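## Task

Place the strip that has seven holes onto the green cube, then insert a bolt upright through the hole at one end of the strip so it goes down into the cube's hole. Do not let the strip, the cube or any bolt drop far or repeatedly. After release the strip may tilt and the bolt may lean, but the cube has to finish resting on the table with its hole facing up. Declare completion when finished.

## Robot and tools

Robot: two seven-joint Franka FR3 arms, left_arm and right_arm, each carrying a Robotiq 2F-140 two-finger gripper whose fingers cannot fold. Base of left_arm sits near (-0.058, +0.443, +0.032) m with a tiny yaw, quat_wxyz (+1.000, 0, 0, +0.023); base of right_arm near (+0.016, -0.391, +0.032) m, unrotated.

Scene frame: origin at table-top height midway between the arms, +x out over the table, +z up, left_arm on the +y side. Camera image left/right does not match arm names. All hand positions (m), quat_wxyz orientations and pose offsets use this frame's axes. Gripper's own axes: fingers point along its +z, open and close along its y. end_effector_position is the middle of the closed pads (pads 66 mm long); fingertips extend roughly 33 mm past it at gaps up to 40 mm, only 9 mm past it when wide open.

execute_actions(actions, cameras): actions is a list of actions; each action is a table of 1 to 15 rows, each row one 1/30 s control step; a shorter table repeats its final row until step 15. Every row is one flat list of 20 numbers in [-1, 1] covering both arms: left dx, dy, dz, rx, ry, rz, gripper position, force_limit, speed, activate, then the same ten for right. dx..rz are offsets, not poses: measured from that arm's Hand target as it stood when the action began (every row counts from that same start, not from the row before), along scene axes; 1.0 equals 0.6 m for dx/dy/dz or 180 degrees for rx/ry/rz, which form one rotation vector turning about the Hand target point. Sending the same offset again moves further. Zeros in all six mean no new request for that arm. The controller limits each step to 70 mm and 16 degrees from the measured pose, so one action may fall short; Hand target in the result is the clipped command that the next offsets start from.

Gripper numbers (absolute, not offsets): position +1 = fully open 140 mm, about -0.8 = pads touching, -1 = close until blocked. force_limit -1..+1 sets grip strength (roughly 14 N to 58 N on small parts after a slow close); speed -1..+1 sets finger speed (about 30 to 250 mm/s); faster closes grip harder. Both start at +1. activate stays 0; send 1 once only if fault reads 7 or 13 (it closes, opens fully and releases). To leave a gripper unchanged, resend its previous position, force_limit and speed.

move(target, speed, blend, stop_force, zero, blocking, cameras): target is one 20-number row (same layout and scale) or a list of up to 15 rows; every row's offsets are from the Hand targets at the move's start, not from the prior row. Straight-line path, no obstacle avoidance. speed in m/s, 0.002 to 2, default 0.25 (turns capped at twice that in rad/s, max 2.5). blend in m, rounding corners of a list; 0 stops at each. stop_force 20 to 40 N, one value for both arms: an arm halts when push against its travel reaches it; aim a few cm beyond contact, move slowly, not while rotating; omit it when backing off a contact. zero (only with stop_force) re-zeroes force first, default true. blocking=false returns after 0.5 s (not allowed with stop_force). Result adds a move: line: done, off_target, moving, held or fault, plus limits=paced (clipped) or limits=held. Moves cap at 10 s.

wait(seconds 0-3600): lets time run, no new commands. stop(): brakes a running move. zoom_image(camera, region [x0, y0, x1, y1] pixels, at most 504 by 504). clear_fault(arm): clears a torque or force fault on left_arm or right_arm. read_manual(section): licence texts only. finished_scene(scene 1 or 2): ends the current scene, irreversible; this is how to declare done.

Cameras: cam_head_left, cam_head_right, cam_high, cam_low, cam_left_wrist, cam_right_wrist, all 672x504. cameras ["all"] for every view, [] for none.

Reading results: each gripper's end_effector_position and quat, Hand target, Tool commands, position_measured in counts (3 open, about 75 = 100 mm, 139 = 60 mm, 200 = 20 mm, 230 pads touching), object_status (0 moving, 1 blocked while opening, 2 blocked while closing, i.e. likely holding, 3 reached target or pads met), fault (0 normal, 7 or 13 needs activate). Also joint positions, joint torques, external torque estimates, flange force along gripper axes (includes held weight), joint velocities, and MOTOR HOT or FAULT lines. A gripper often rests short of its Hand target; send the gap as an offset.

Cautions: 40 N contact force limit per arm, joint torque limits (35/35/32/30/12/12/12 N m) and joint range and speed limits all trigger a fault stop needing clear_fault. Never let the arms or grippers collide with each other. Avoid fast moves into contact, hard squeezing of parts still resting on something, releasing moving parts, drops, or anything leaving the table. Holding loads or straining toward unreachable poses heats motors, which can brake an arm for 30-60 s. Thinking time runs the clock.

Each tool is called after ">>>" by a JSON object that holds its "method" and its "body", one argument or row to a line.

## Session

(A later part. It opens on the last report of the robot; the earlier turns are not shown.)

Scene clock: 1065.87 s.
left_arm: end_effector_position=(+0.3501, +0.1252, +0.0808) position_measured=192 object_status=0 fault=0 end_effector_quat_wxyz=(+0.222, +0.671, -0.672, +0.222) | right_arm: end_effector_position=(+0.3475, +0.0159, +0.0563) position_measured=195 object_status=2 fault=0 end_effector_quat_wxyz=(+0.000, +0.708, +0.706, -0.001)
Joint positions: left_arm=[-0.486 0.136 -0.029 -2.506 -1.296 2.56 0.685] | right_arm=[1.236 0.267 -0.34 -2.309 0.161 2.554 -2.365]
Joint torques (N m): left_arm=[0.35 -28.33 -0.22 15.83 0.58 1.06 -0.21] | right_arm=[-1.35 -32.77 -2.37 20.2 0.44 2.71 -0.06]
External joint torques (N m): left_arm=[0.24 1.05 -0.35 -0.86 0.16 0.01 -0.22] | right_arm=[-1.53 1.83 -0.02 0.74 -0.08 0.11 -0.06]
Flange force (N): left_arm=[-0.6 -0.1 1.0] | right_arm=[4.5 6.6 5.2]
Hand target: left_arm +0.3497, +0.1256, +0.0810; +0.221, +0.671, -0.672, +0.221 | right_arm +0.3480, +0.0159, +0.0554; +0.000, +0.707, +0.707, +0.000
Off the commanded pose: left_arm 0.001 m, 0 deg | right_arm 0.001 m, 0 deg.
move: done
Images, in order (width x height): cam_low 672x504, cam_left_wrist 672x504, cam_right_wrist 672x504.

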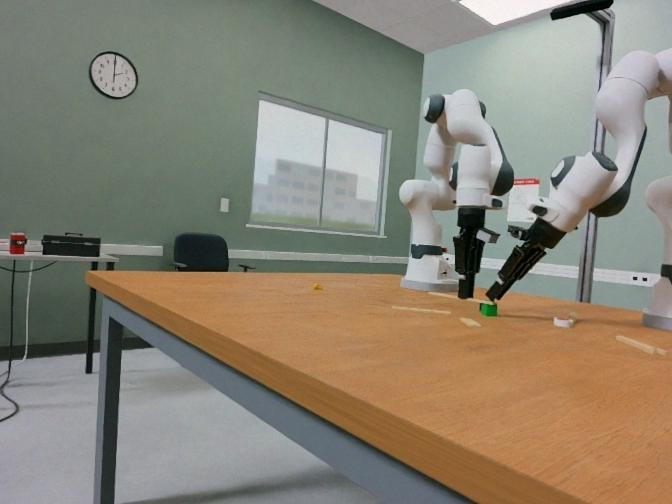

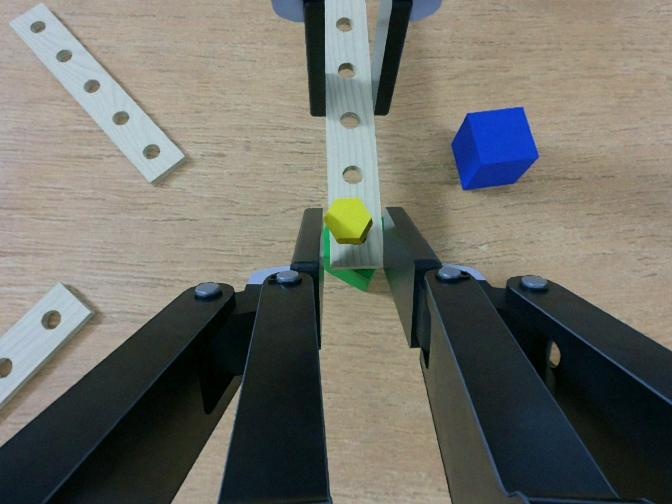

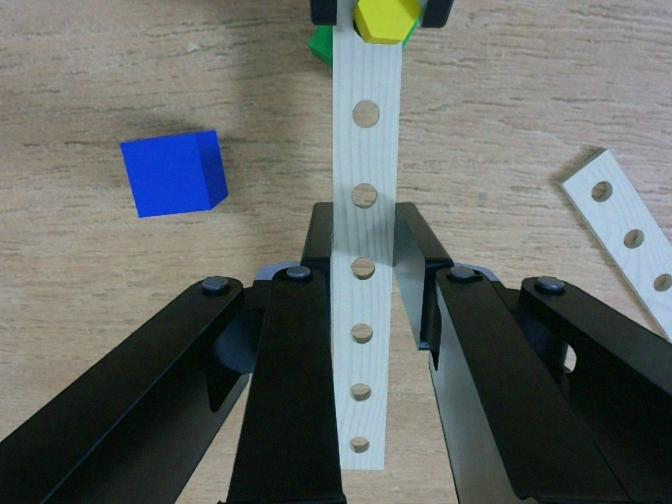

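>>> {"method": "move", "body": {
  "target": [
    [0,0,0,0,0,0,-0.4,-0.3,-1,0,0,0,0,0,0,0,-1,-1,-1,0],
    [0,0.0595,0.0804,0,0,0,-0.4,-0.3,-1,0,0,0,0,0,0,0,-1,-1,-1,0]
  ],
  "speed": 0.03,
  "cameras": ["cam_left_wrist","cam_low","cam_right_wrist","cam_high"]
}}

>>> {"method": "zoom_image", "body": {
  "camera": "cam_left_wrist",
  "region": [300, 170, 400, 270]
}}

>>> {"method": "zoom_image", "body": {
  "camera": "cam_low",
  "region": [475, 280, 510, 320]
}}

>>> {"method": "zoom_image", "body": {
  "camera": "cam_right_wrist",
  "region": [320, 0, 420, 60]
}}

>>> {"method": "zoom_image", "body": {
  "camera": "cam_high",
  "region": [395, 205, 435, 245]
}}

Scene clock: 1096.07 s.
left_arm: end_effector_position=(+0.3502, +0.1602, +0.1291) position_measured=179 object_status=3 fault=0 end_effector_quat_wxyz=(+0.221, +0.670, -0.673, +0.222) | right_arm: end_effector_position=(+0.3475, +0.0159, +0.0563) position_measured=195 object_status=2 fault=0 end_effector_quat_wxyz=(+0.000, +0.708, +0.706, -0.001)
Joint positions: left_arm=[-0.44 -0.029 0.02 -2.573 -1.113 2.477 0.564] | right_arm=[1.236 0.267 -0.34 -2.309 0.161 2.554 -2.365]
Joint velocities: left_arm=[0.001 0 0 0.001 -0.001 0 -0.007] | right_arm=[within noise]
Joint torques (N m): left_arm=[0.77 -24.78 -0.09 17.64 0.55 1.02 -0.29] | right_arm=[-1.41 -32.72 -2.43 20.22 0.42 2.7 -0.02]
External joint torques (N m): left_arm=[0.63 0.84 -0.19 -1 0.15 -0.2 -0.3] | right_arm=[-1.47 2.02 0.04 0.68 -0.1 0.09 -0.02]
Flange force (N): left_arm=[-0.7 0.3 -0.4] | right_arm=[4.7 6.6 5.5]
Hand target: left_arm +0.3497, +0.1613, +0.1293; +0.221, +0.671, -0.672, +0.221 | right_arm +0.3480, +0.0159, +0.0554; +0.000, +0.707, +0.707, +0.000
Off the commanded pose: left_arm 0.001 m, 0 deg | right_arm 0.001 m, 0 deg.
move: done
Images, in order (width x height): cam_high 672x504, cam_low 672x504, cam_left_wrist 672x504, cam_right_wrist 672x504.

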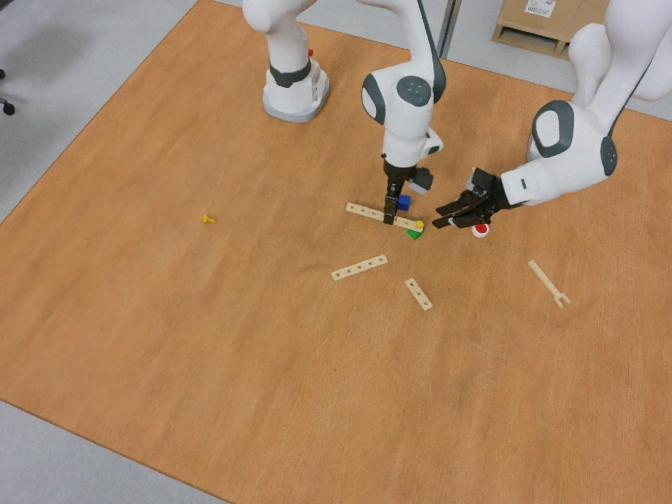

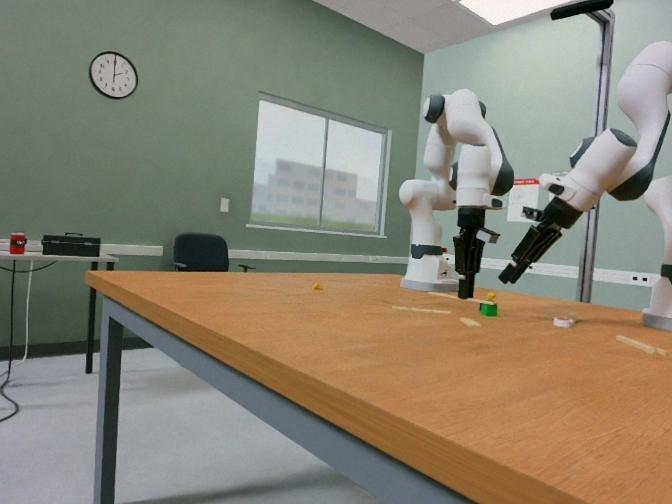

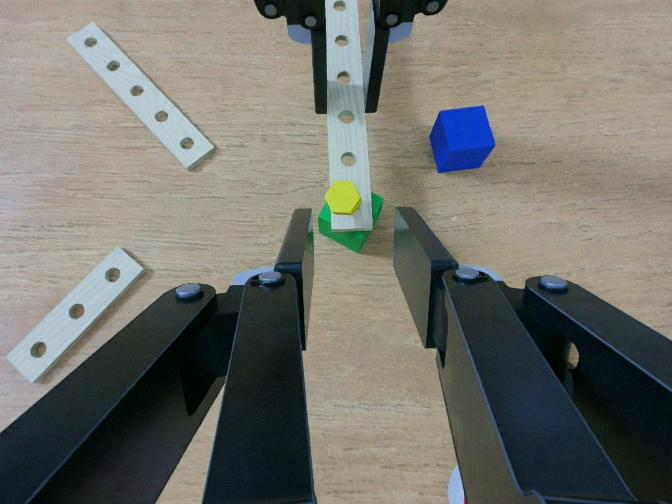

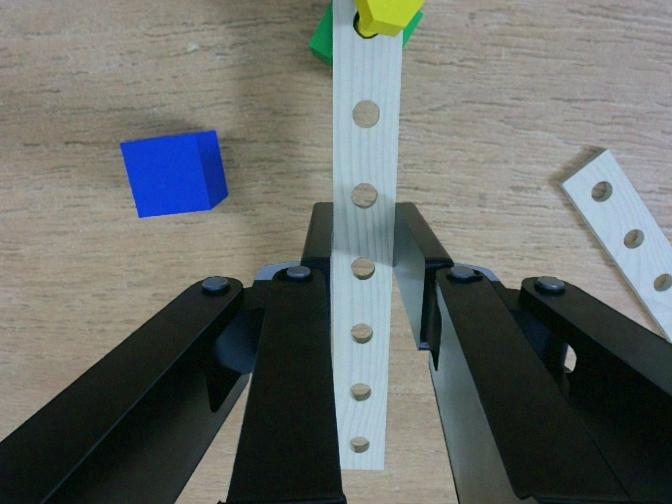

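Scaled by 5.040.

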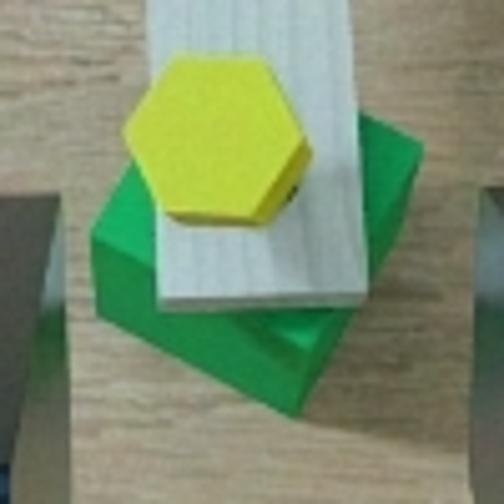

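Scaled by 12.600.

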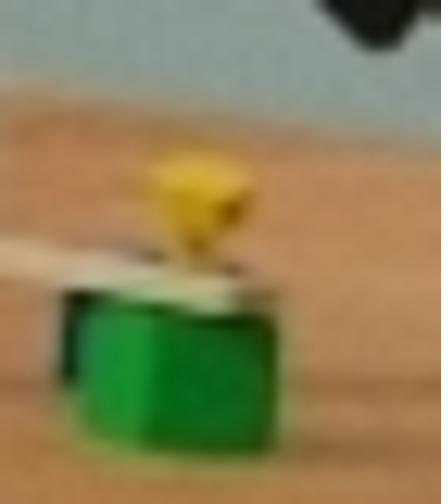

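Scaled by 5.040.

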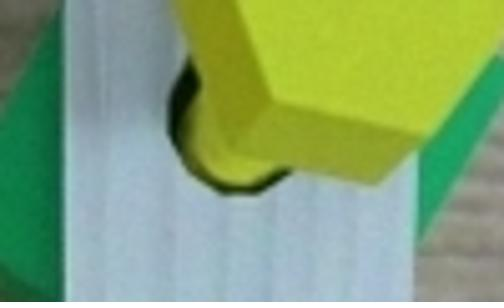

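Scaled by 12.600.

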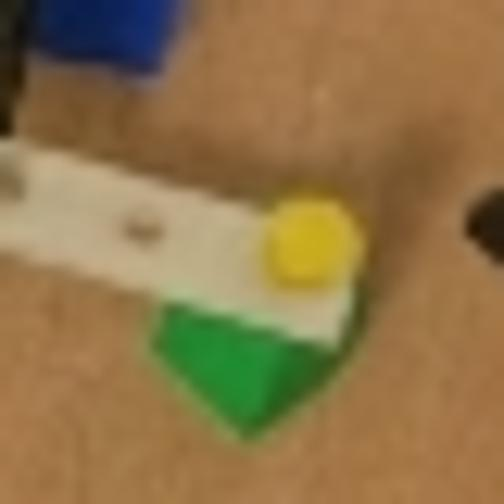

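>>> {"method": "move", "body": {
  "target": [
    [0,-0.0595,-0.0790,0,0,0,-0.4,-0.3,-1,0,0,0,0,0,0,0,-1,-1,-1,0],
    [0,-0.0595,-0.0790,0,0,0,-0.5,-0.3,-1,0,0,0,0,0,0,0,-1,-1,-1,0],
    [0,-0.0595,-0.0790,0,0,0,-0.55,-0.3,-1,0,0,0,0,0,0,0,-1,-1,-1,0]
  ],
  "speed": 0.03,
  "cameras": ["cam_left_wrist","cam_low","cam_right_wrist"]
}}

>>> {"method": "zoom_image", "body": {
  "camera": "cam_left_wrist",
  "region": [300, 180, 400, 280]
}}

>>> {"method": "zoom_image", "body": {
  "camera": "cam_low",
  "region": [475, 280, 510, 320]
}}

>>> {"method": "zoom_image", "body": {
  "camera": "cam_right_wrist",
  "region": [320, 0, 420, 60]
}}

Scene clock: 1118.53 s.
left_arm: end_effector_position=(+0.3499, +0.1266, +0.0827) position_measured=199 object_status=3 fault=0 end_effector_quat_wxyz=(+0.222, +0.672, -0.671, +0.221) | right_arm: end_effector_position=(+0.3475, +0.0159, +0.0563) position_measured=195 object_status=2 fault=0 end_effector_quat_wxyz=(+0.000, +0.708, +0.706, -0.001)
Joint positions: left_arm=[-0.484 0.129 -0.028 -2.509 -1.284 2.558 0.672] | right_arm=[1.236 0.267 -0.34 -2.309 0.161 2.554 -2.365]
Joint torques (N m): left_arm=[-0.03 -26.63 -0.64 16.75 0.09 1.32 0.22] | right_arm=[-1.43 -32.69 -2.46 20.21 0.45 2.7 -0.02]
External joint torques (N m): left_arm=[-0.06 2.64 -0.71 -0.04 -0.34 0.26 0.2] | right_arm=[-1.61 2.06 -0.1 0.62 -0.07 0.08 -0.02]
Flange force (N): left_arm=[-2.6 -3.5 9.8] | right_arm=[4.5 6.7 5.6]
Hand target: left_arm +0.3497, +0.1256, +0.0819; +0.221, +0.671, -0.672, +0.221 | right_arm +0.3480, +0.0159, +0.0554; +0.000, +0.707, +0.707, +0.000
Off the commanded pose: left_arm 0.001 m, 0 deg | right_arm 0.001 m, 0 deg.
move: done
Images, in order (width x height): cam_low 672x504, cam_left_wrist 672x504, cam_right_wrist 672x504.

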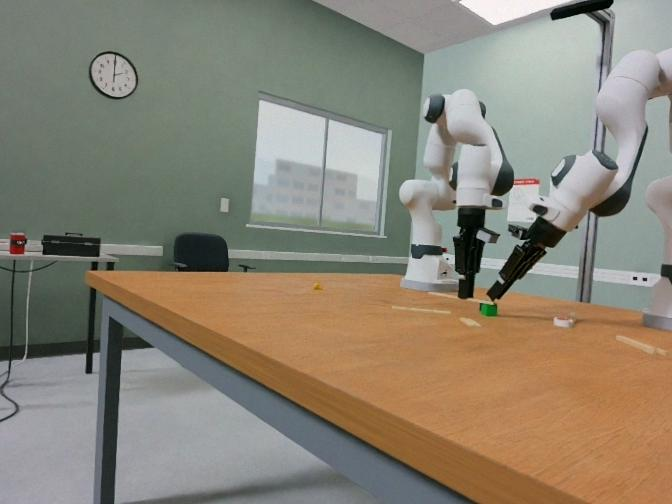

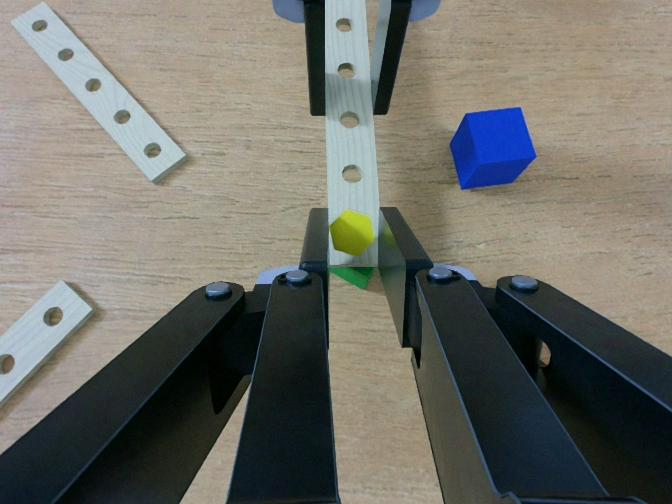

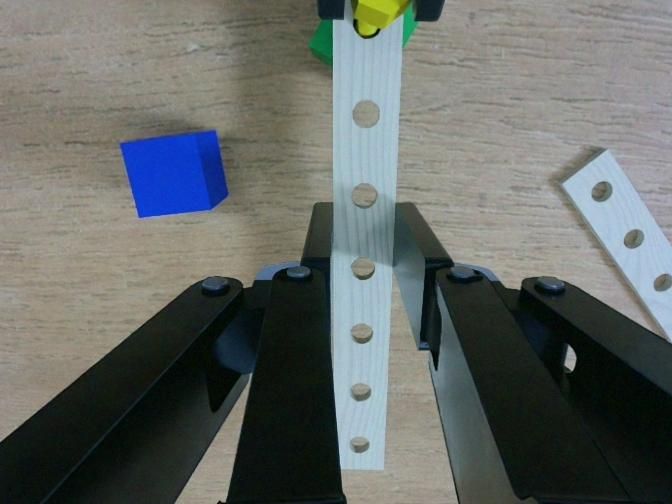

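Scaled by 5.040.

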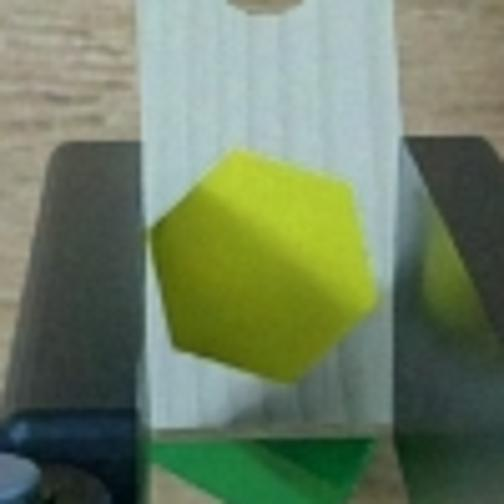

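Scaled by 12.600.

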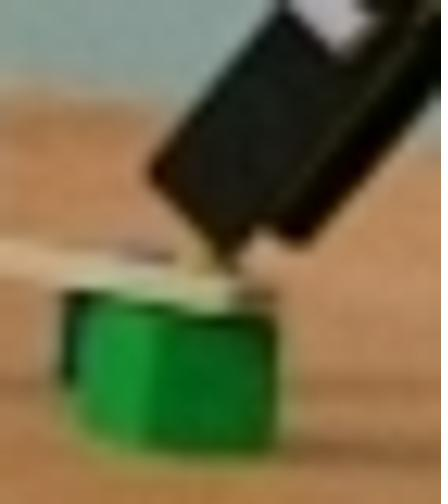

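Scaled by 5.040.

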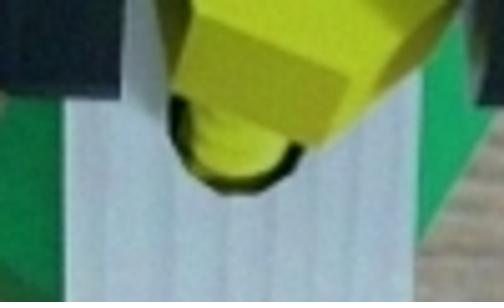

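>>> {"method": "move", "body": {
  "target": [
    [0,0,0,0,0,0,-0.55,-0.3,-1,0,0,0,0,0,0,0,-1,-1,-1,0],
    [0,0,0,0,0,0,-1,-0.3,-1,0,0,0,0,0,0,0,-1,-1,-1,0]
  ],
  "speed": 0.03,
  "cameras": ["cam_left_wrist","cam_low","cam_right_wrist"]
}}

>>> {"method": "zoom_image", "body": {
  "camera": "cam_left_wrist",
  "region": [300, 180, 400, 280]
}}

>>> {"method": "zoom_image", "body": {
  "camera": "cam_right_wrist",
  "region": [320, 0, 420, 60]
}}

Scene clock: 1142.17 s.
left_arm: end_effector_position=(+0.3499, +0.1266, +0.0828) position_measured=204 object_status=2 fault=0 end_effector_quat_wxyz=(+0.222, +0.672, -0.671, +0.221) | right_arm: end_effector_position=(+0.3475, +0.0159, +0.0563) position_measured=195 object_status=2 fault=0 end_effector_quat_wxyz=(+0.000, +0.708, +0.706, -0.001)
Joint positions: left_arm=[-0.484 0.129 -0.028 -2.509 -1.284 2.558 0.672] | right_arm=[1.236 0.267 -0.34 -2.309 0.161 2.554 -2.365]
Joint torques (N m): left_arm=[0 -26.72 -0.61 16.71 0.1 1.3 0.24] | right_arm=[-1.34 -32.69 -2.45 20.2 0.41 2.7 -0.05]
External joint torques (N m): left_arm=[-0.09 2.57 -0.73 -0.15 -0.32 0.23 0.22] | right_arm=[-1.45 2.06 -0.03 0.63 -0.11 0.09 -0.05]
Flange force (N): left_arm=[-2.6 -3.0 9.5] | right_arm=[4.6 6.6 5.6]
Hand target: left_arm +0.3497, +0.1256, +0.0819; +0.221, +0.671, -0.672, +0.221 | right_arm +0.3480, +0.0159, +0.0554; +0.000, +0.707, +0.707, +0.000
Off the commanded pose: left_arm 0.001 m, 0 deg | right_arm 0.001 m, 0 deg.
move: done
Images, in order (width x height): cam_low 672x504, cam_left_wrist 672x504, cam_right_wrist 672x504.

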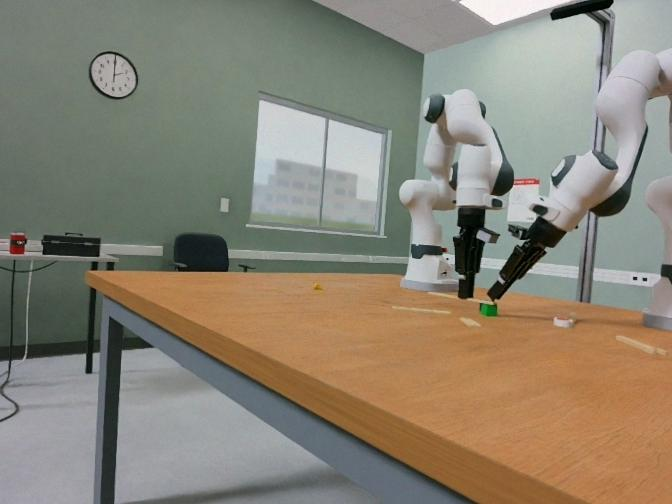

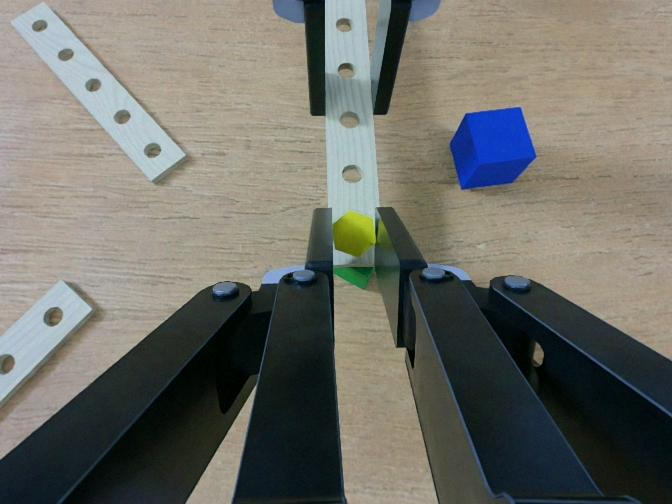

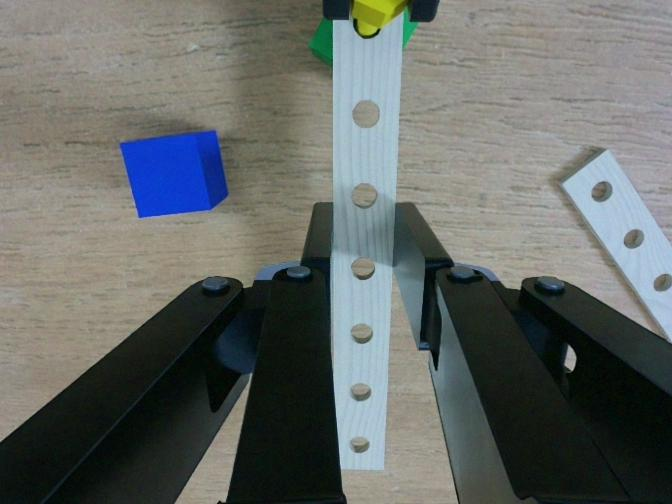

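Scaled by 5.040.

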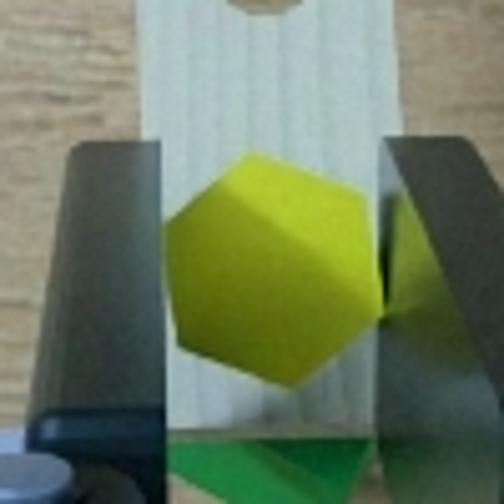

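Scaled by 5.040.

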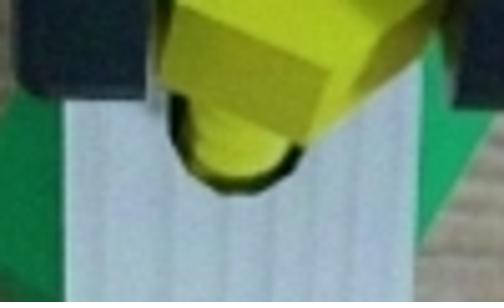

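>>> {"method": "move", "body": {
  "target": [0,-0.019,0.0095,0.0833,0,0,-1,-0.3,-1,0,0,0,0,0,0,0,-1,-1,-1,0],
  "speed": 0.03,
  "cameras": ["cam_left_wrist","cam_low","cam_right_wrist","cam_high"]
}}

>>> {"method": "zoom_image", "body": {
  "camera": "cam_left_wrist",
  "region": [300, 190, 400, 290]
}}

>>> {"method": "zoom_image", "body": {
  "camera": "cam_right_wrist",
  "region": [320, 0, 420, 60]
}}

>>> {"method": "zoom_image", "body": {
  "camera": "cam_low",
  "region": [475, 280, 510, 320]
}}

Scene clock: 1155.37 s.
left_arm: end_effector_position=(+0.3493, +0.1137, +0.0879) position_measured=204 object_status=2 fault=0 end_effector_quat_wxyz=(+0.133, +0.693, -0.696, +0.133) | right_arm: end_effector_position=(+0.3475, +0.0156, +0.0560) position_measured=195 object_status=2 fault=0 end_effector_quat_wxyz=(+0.000, +0.708, +0.706, -0.001)
Joint positions: left_arm=[-0.645 0.107 -0.001 -2.482 -0.776 2.691 0.094] | right_arm=[1.235 0.267 -0.34 -2.309 0.161 2.554 -2.365]
Joint velocities: left_arm=[0.001 0 0 0 0 0 -0.007] | right_arm=[within noise]
Joint torques (N m): left_arm=[-0.01 -27.93 0.41 18.02 0.92 2.29 -0.33] | right_arm=[-1.2 -32.8 -2.35 20.24 0.41 2.7 -0.05]
External joint torques (N m): left_arm=[-0.09 2.25 0.17 -0.42 0.2 -0.02 -0.34] | right_arm=[-1.32 1.89 0.06 0.69 -0.12 0.08 -0.05]
Flange force (N): left_arm=[1.2 -3.5 4.6] | right_arm=[4.6 6.2 5.2]
Hand target: left_arm +0.3497, +0.1142, +0.0876; +0.132, +0.694, -0.695, +0.131 | right_arm +0.3480, +0.0159, +0.0554; +0.000, +0.707, +0.707, +0.000
Off the commanded pose: left_arm 0.001 m, 0 deg | right_arm 0.001 m, 0 deg.
move: done
Images, in order (width x height): cam_high 672x504, cam_low 672x504, cam_left_wrist 672x504, cam_right_wrist 672x504.

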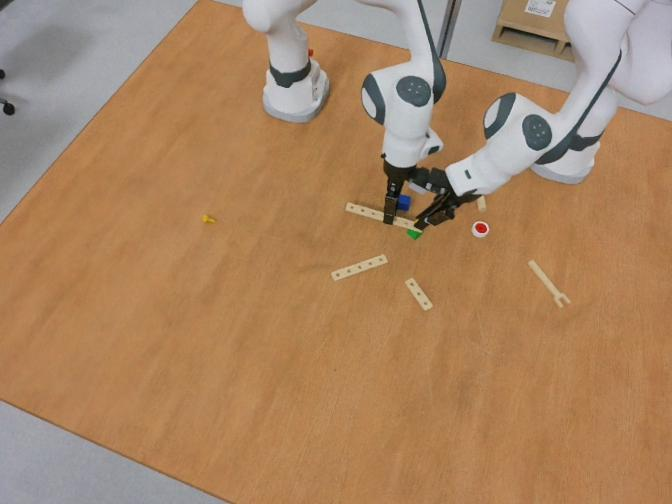

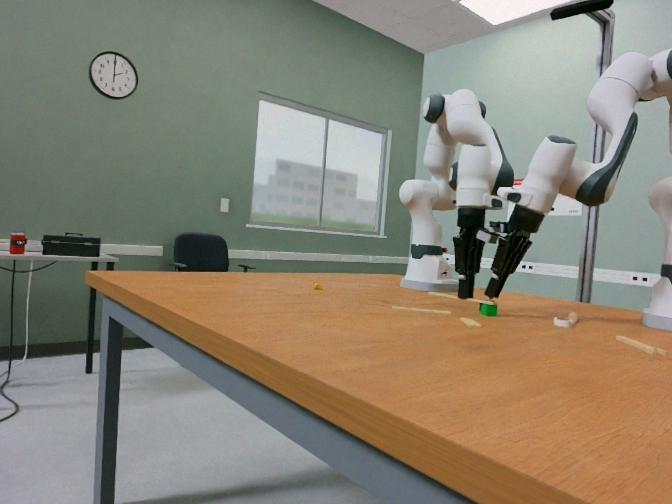

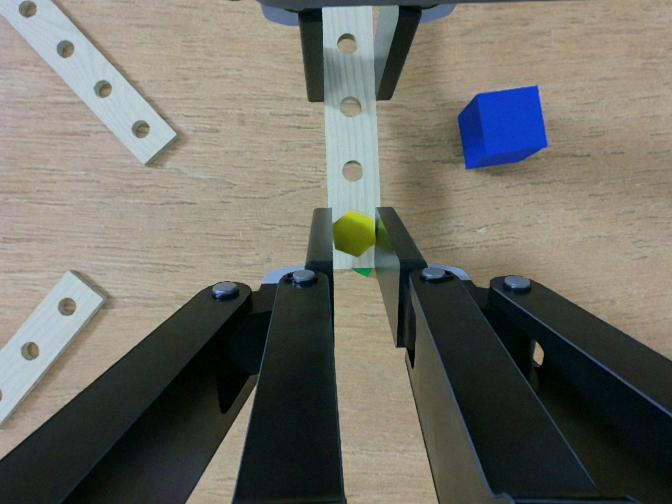

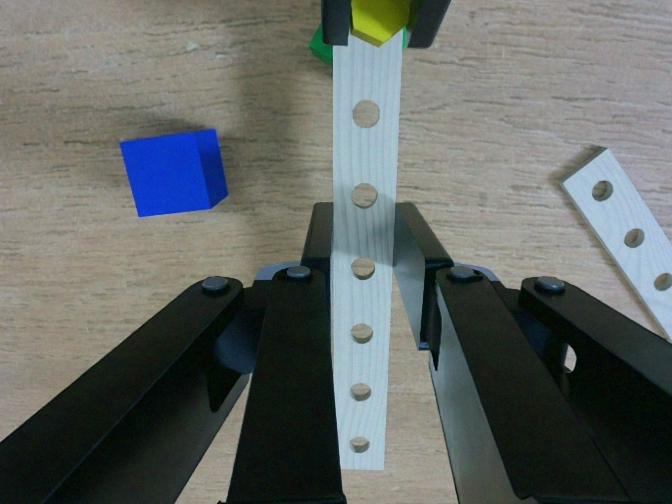

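Scaled by 5.040.

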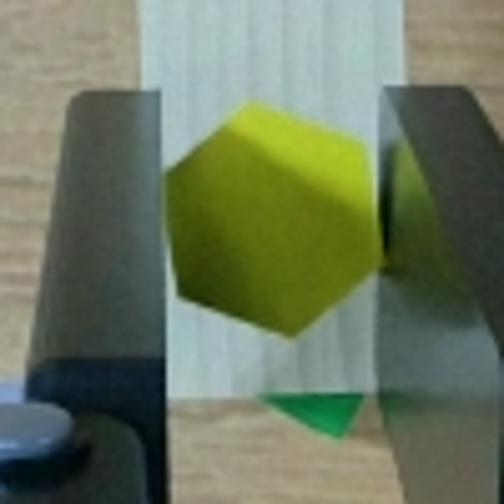

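Scaled by 5.040.

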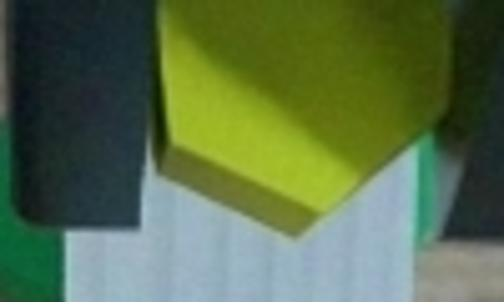

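Scaled by 12.600.

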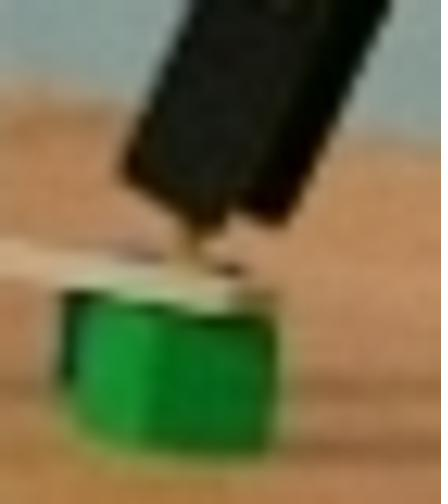

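>>> {"method": "zoom_image", "body": {
  "camera": "cam_high",
  "region": [370, 150, 500, 250]
}}

>>> {"method": "zoom_image", "body": {
  "camera": "cam_low",
  "region": [440, 170, 560, 320]
}}

>>> {"method": "execute_actions", "body": {
  "actions": [],
  "cameras": ["cam_head_left","cam_head_right"]
}}

>>> {"method": "zoom_image", "body": {
  "camera": "cam_head_left",
  "region": [200, 200, 330, 310]
}}

Scaled by 3.877.

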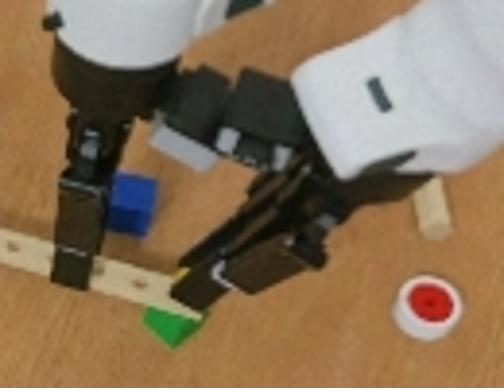

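Scaled by 3.360.

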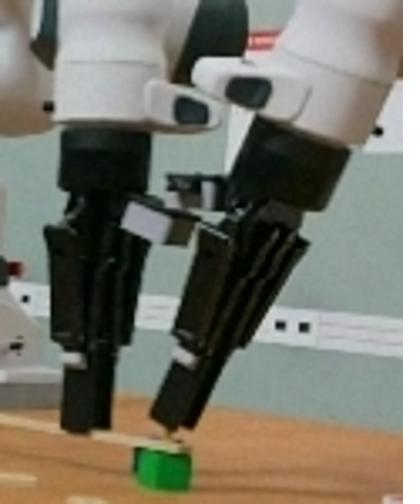

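Scene clock: 1175.60 s.
left_arm: end_effector_position=(+0.3493, +0.1137, +0.0879) position_measured=204 object_status=2 fault=0 end_effector_quat_wxyz=(+0.133, +0.694, -0.696, +0.133) | right_arm: end_effector_position=(+0.3475, +0.0156, +0.0560) position_measured=195 object_status=2 fault=0 end_effector_quat_wxyz=(+0.000, +0.708, +0.706, -0.001)
Joint positions: left_arm=[-0.645 0.107 -0.001 -2.482 -0.776 2.691 0.092] | right_arm=[1.235 0.267 -0.34 -2.309 0.161 2.554 -2.365]
Joint velocities: within noise
Joint torques (N m): left_arm=[-0.06 -27.96 0.4 18.11 0.92 2.28 -0.25] | right_arm=[-1.23 -32.81 -2.34 20.22 0.42 2.7 -0.05]
External joint torques (N m): left_arm=[-0.07 2.3 0.23 -0.39 0.19 -0.03 -0.26] | right_arm=[-1.25 1.92 0.16 0.65 -0.11 0.09 -0.05]
Flange force (N): left_arm=[1.0 -3.8 4.9] | right_arm=[4.6 6.1 5.3]
Hand target: left_arm +0.3497, +0.1142, +0.0876; +0.132, +0.694, -0.695, +0.131 | right_arm +0.3480, +0.0159, +0.0554; +0.000, +0.707, +0.707, +0.000
Tool commands: left_gripper/position=-1.0 left_gripper/force_limit=-0.3 left_gripper/speed=-1.0 left_gripper/activate=+0.0 right_gripper/position=-1.0 right_gripper/force_limit=-1.0 right_gripper/speed=-1.0 right_gripper/activate=+0.0
Off the commanded pose: left_arm 0.001 m, 0 deg | right_arm 0.001 m, 0 deg.
Images, in order (width x height): cam_head_left 672x504, cam_head_right 672x504.

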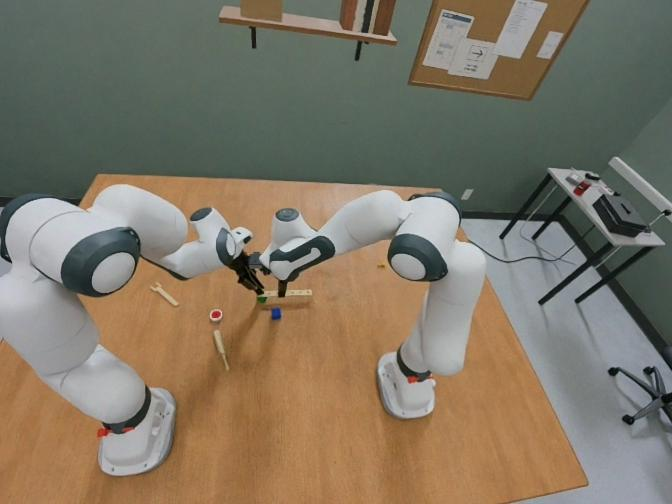

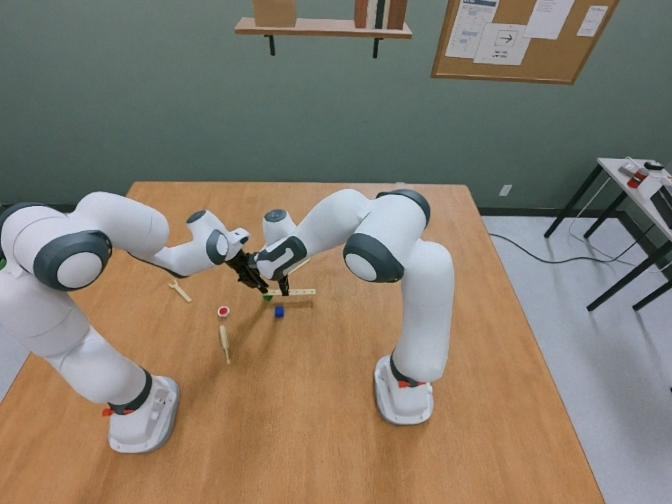

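Scaled by 3.877.

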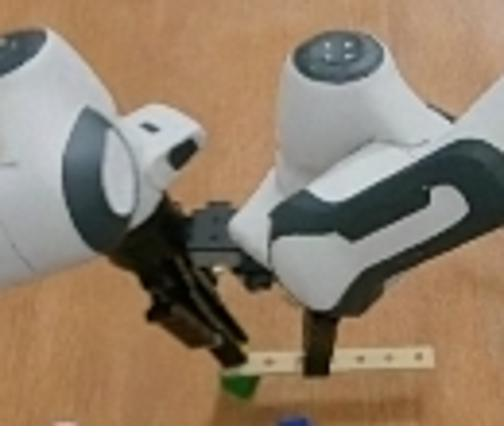

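>>> {"method": "move", "body": {
  "target": [
    [0,0.019,-0.0095,-0.0833,0,0,-1,-0.3,-1,0,0,0,0,0,0,0,-1,-1,-1,0],
    [0,0.019,-0.0095,-0.0833,0,0,-0.5,-0.3,-1,0,0,0,0,0,0,0,-1,-1,-1,0],
    [0,0.0587,0.0442,-0.0833,0,0,-0.5,-0.3,-1,0,0,0,0,0,0,0,-1,-1,-1,0],
    [0,0.0952,0.0362,-0.2139,0,0,-0.5,-0.3,-1,0,0,0,0,0,0,0,-1,-1,-1,0]
  ],
  "speed": [0.03,0.03,0.04,0.06],
  "cameras": ["cam_left_wrist","cam_low","cam_right_wrist"]
}}

>>> {"method": "zoom_image", "body": {
  "camera": "cam_left_wrist",
  "region": [280, 150, 420, 290]
}}

>>> {"method": "zoom_image", "body": {
  "camera": "cam_right_wrist",
  "region": [320, 0, 420, 60]
}}

>>> {"method": "zoom_image", "body": {
  "camera": "cam_low",
  "region": [475, 280, 510, 320]
}}

Scene clock: 1251.97 s.
left_arm: end_effector_position=(+0.3489, +0.1674, +0.1103) position_measured=192 object_status=3 fault=0 end_effector_quat_wxyz=(+0.330, +0.626, -0.626, +0.327) | right_arm: end_effector_position=(+0.3479, +0.0159, +0.0562) position_measured=195 object_status=2 fault=0 end_effector_quat_wxyz=(+0.000, +0.708, +0.706, +0.000)
Joint positions: left_arm=[-0.292 0.15 0.094 -2.552 -1.418 2.16 1.032] | right_arm=[1.235 0.267 -0.34 -2.309 0.161 2.556 -2.365]
Joint velocities: left_arm=[0 0 0.002 0 0 -0.001 0.006] | right_arm=[within noise]
Joint torques (N m): left_arm=[0.68 -25.74 0 15.29 -0.61 -0.62 0.26] | right_arm=[-1.17 -32.85 -2.3 20.14 0.42 2.51 -0.03]
External joint torques (N m): left_arm=[0.63 2.66 -0.34 -0.09 -0.35 -0.19 0.23] | right_arm=[-1.31 1.85 0.08 0.62 -0.1 -0.1 -0.03]
Flange force (N): left_arm=[-7.1 -4.8 5.8] | right_arm=[4.6 6.1 4.7]
Hand target: left_arm +0.3497, +0.1673, +0.1102; +0.330, +0.625, -0.626, +0.330 (not the last commanded pose) | right_arm +0.3480, +0.0159, +0.0554; +0.000, +0.707, +0.707, +0.000
Off the commanded pose: left_arm 0.004 m, 5 deg | right_arm 0.001 m, 0 deg.
move: off_target (left_arm; path cut at 10 s); path passed 3 of 4 targets
Images, in order (width x height): cam_low 672x504, cam_left_wrist 672x504, cam_right_wrist 672x504.

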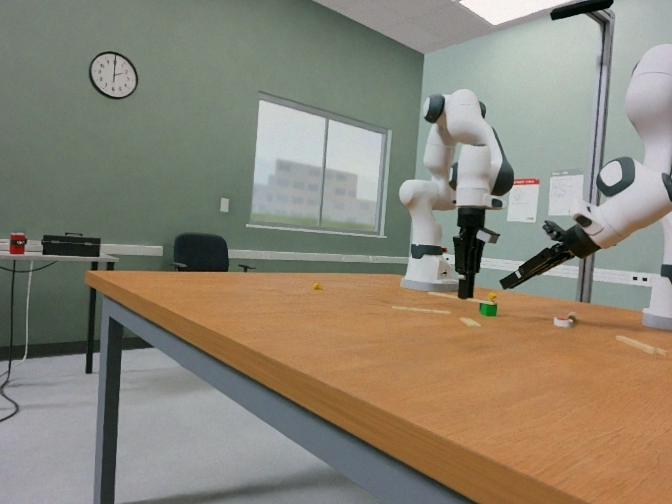

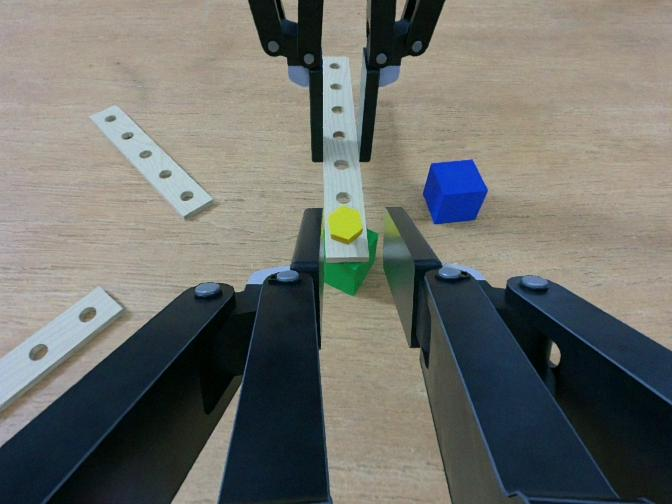

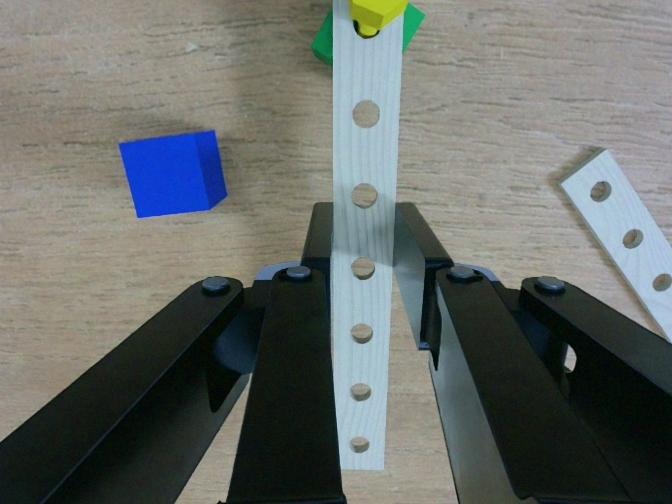

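Scaled by 3.600.

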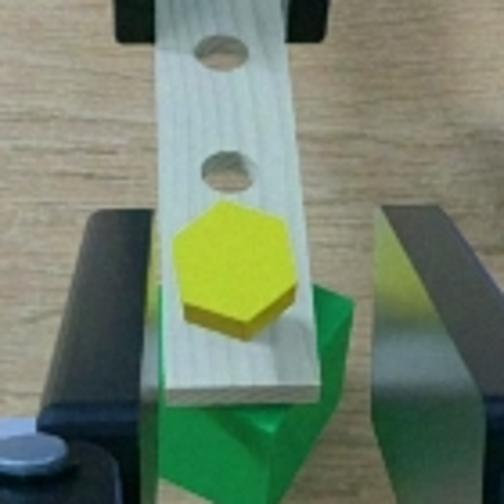

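Scaled by 5.040.

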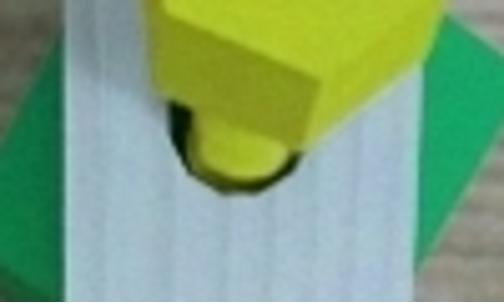

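Scaled by 12.600.

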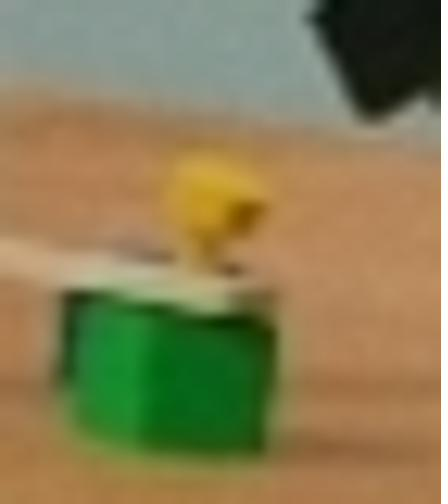

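>>> {"method": "move", "body": {
  "target": [
    [0,0,0,0,0,0,-0.4,-0.3,-1,0,0,0,0,0,0,0,-1,-1,-1,0],
    [0.002,-0.0243,-0.021,-0.0244,0,0,-0.4,-0.3,-1,0,0,0,0,0,0,0,-1,-1,-1,0]
  ],
  "speed": [0.04,0.04],
  "cameras": ["cam_left_wrist"]
}}

>>> {"method": "zoom_image", "body": {
  "camera": "cam_left_wrist",
  "region": [280, 150, 420, 290]
}}

Scene clock: 1271.87 s.
left_arm: end_effector_position=(+0.3505, +0.1535, +0.0976) position_measured=179 object_status=3 fault=0 end_effector_quat_wxyz=(+0.354, +0.614, -0.613, +0.351) | right_arm: end_effector_position=(+0.3479, +0.0159, +0.0562) position_measured=195 object_status=2 fault=0 end_effector_quat_wxyz=(+0.000, +0.708, +0.706, +0.000)
Joint positions: left_arm=[-0.279 0.243 0.09 -2.519 -1.495 2.09 1.125] | right_arm=[1.235 0.267 -0.34 -2.309 0.161 2.556 -2.365]
Joint velocities: left_arm=[-0.001 0 0.001 0 0 -0.001 0.007] | right_arm=[within noise]
Joint torques (N m): left_arm=[0.47 -27.37 0.02 13.94 -0.69 -1.02 0.27] | right_arm=[-1.2 -32.89 -2.33 20.21 0.42 2.53 -0.03]
External joint torques (N m): left_arm=[0.39 2.77 -0.43 -0.11 -0.36 -0.23 0.24] | right_arm=[-1.44 1.89 -0.03 0.59 -0.1 -0.09 -0.03]
Flange force (N): left_arm=[-7.6 -4.3 5.7] | right_arm=[4.4 6.3 4.8]
Hand target: left_arm +0.3509, +0.1527, +0.0976; +0.354, +0.612, -0.613, +0.353 | right_arm +0.3480, +0.0159, +0.0554; +0.000, +0.707, +0.707, +0.000
Off the commanded pose: left_arm 0.001 m, 0 deg | right_arm 0.001 m, 0 deg.
move: done

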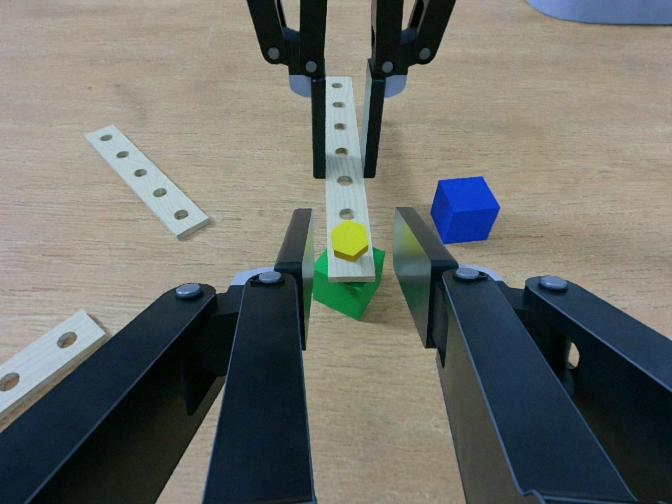

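Scaled by 3.600.

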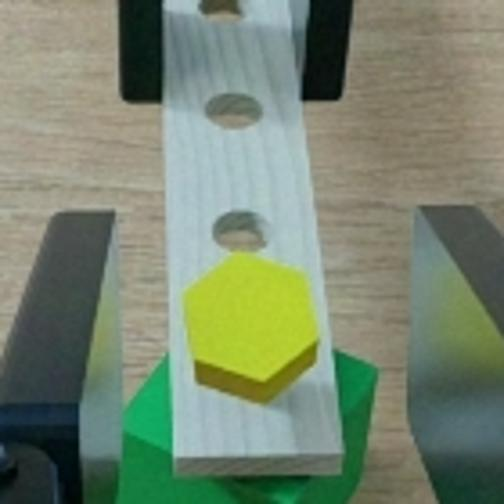

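>>> {"method": "move", "body": {
  "target": [
    [0.0033,-0.0377,-0.022,0,0,0,-0.4,-0.3,-1,0,0,0,0,0,0,0,-1,-1,-1,0]
  ],
  "speed": [0.03],
  "cameras": ["cam_left_wrist","cam_low"]
}}

>>> {"method": "zoom_image", "body": {
  "camera": "cam_left_wrist",
  "region": [280, 170, 420, 310]
}}

>>> {"method": "zoom_image", "body": {
  "camera": "cam_low",
  "region": [475, 280, 510, 320]
}}

Scene clock: 1285.30 s.
left_arm: end_effector_position=(+0.3525, +0.1309, +0.0855) position_measured=179 object_status=3 fault=0 end_effector_quat_wxyz=(+0.355, +0.613, -0.611, +0.352) | right_arm: end_effector_position=(+0.3479, +0.0159, +0.0562) position_measured=195 object_status=2 fault=0 end_effector_quat_wxyz=(+0.000, +0.708, +0.706, +0.000)
Joint positions: left_arm=[-0.307 0.293 0.062 -2.489 -1.558 2.11 1.146] | right_arm=[1.235 0.267 -0.34 -2.309 0.161 2.556 -2.365]
Joint velocities: left_arm=[0 0 0 0 -0.002 0.002 0.004] | right_arm=[within noise]
Joint torques (N m): left_arm=[-0.1 -28.57 -0.33 13.53 -0.82 -0.59 0.32] | right_arm=[-1.18 -32.89 -2.36 20.22 0.43 2.52 -0.03]
External joint torques (N m): left_arm=[-0.31 2.73 -0.77 -0.1 -0.52 0.22 0.3] | right_arm=[-1.24 2.06 0.12 0.54 -0.1 -0.12 -0.03]
Flange force (N): left_arm=[-6.5 -3.1 7.7] | right_arm=[4.8 6.2 5.1]
Hand target: left_arm +0.3528, +0.1301, +0.0844; +0.354, +0.612, -0.613, +0.353 | right_arm +0.3480, +0.0159, +0.0554; +0.000, +0.707, +0.707, +0.000
Off the commanded pose: left_arm 0.001 m, 0 deg | right_arm 0.001 m, 0 deg.
move: done
Images, in order (width x height): cam_low 672x504, cam_left_wrist 672x504.

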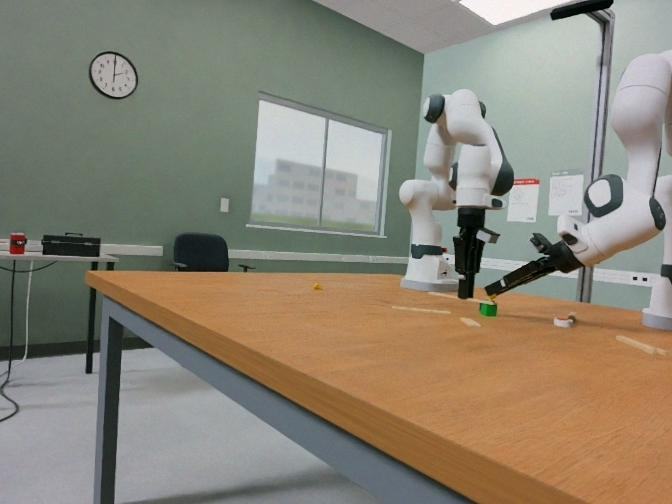

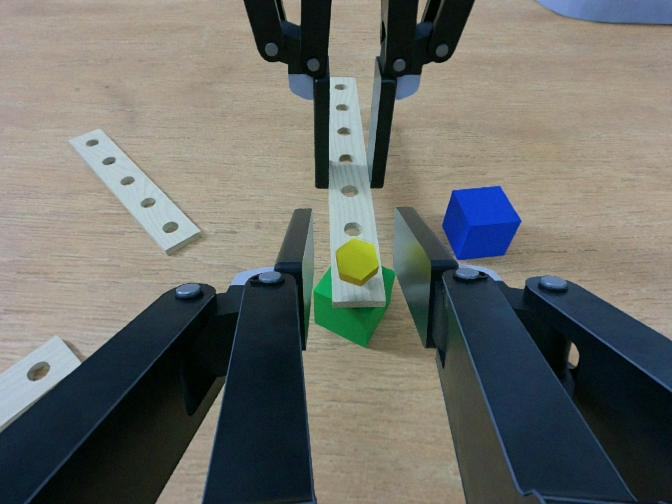

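Scaled by 3.600.

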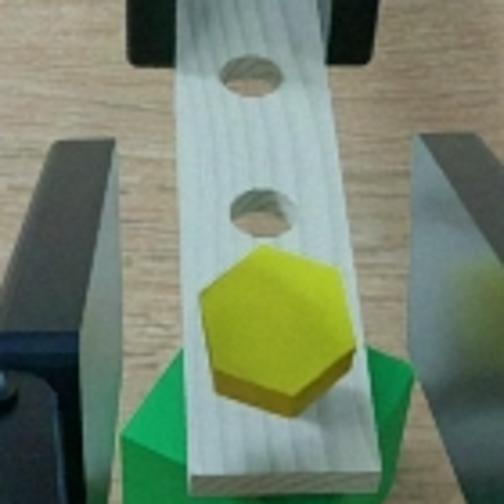

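Scaled by 12.600.

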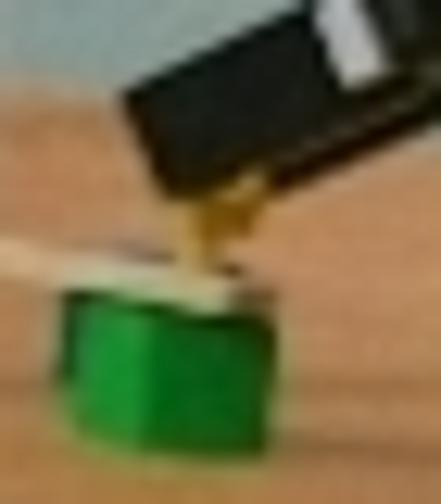

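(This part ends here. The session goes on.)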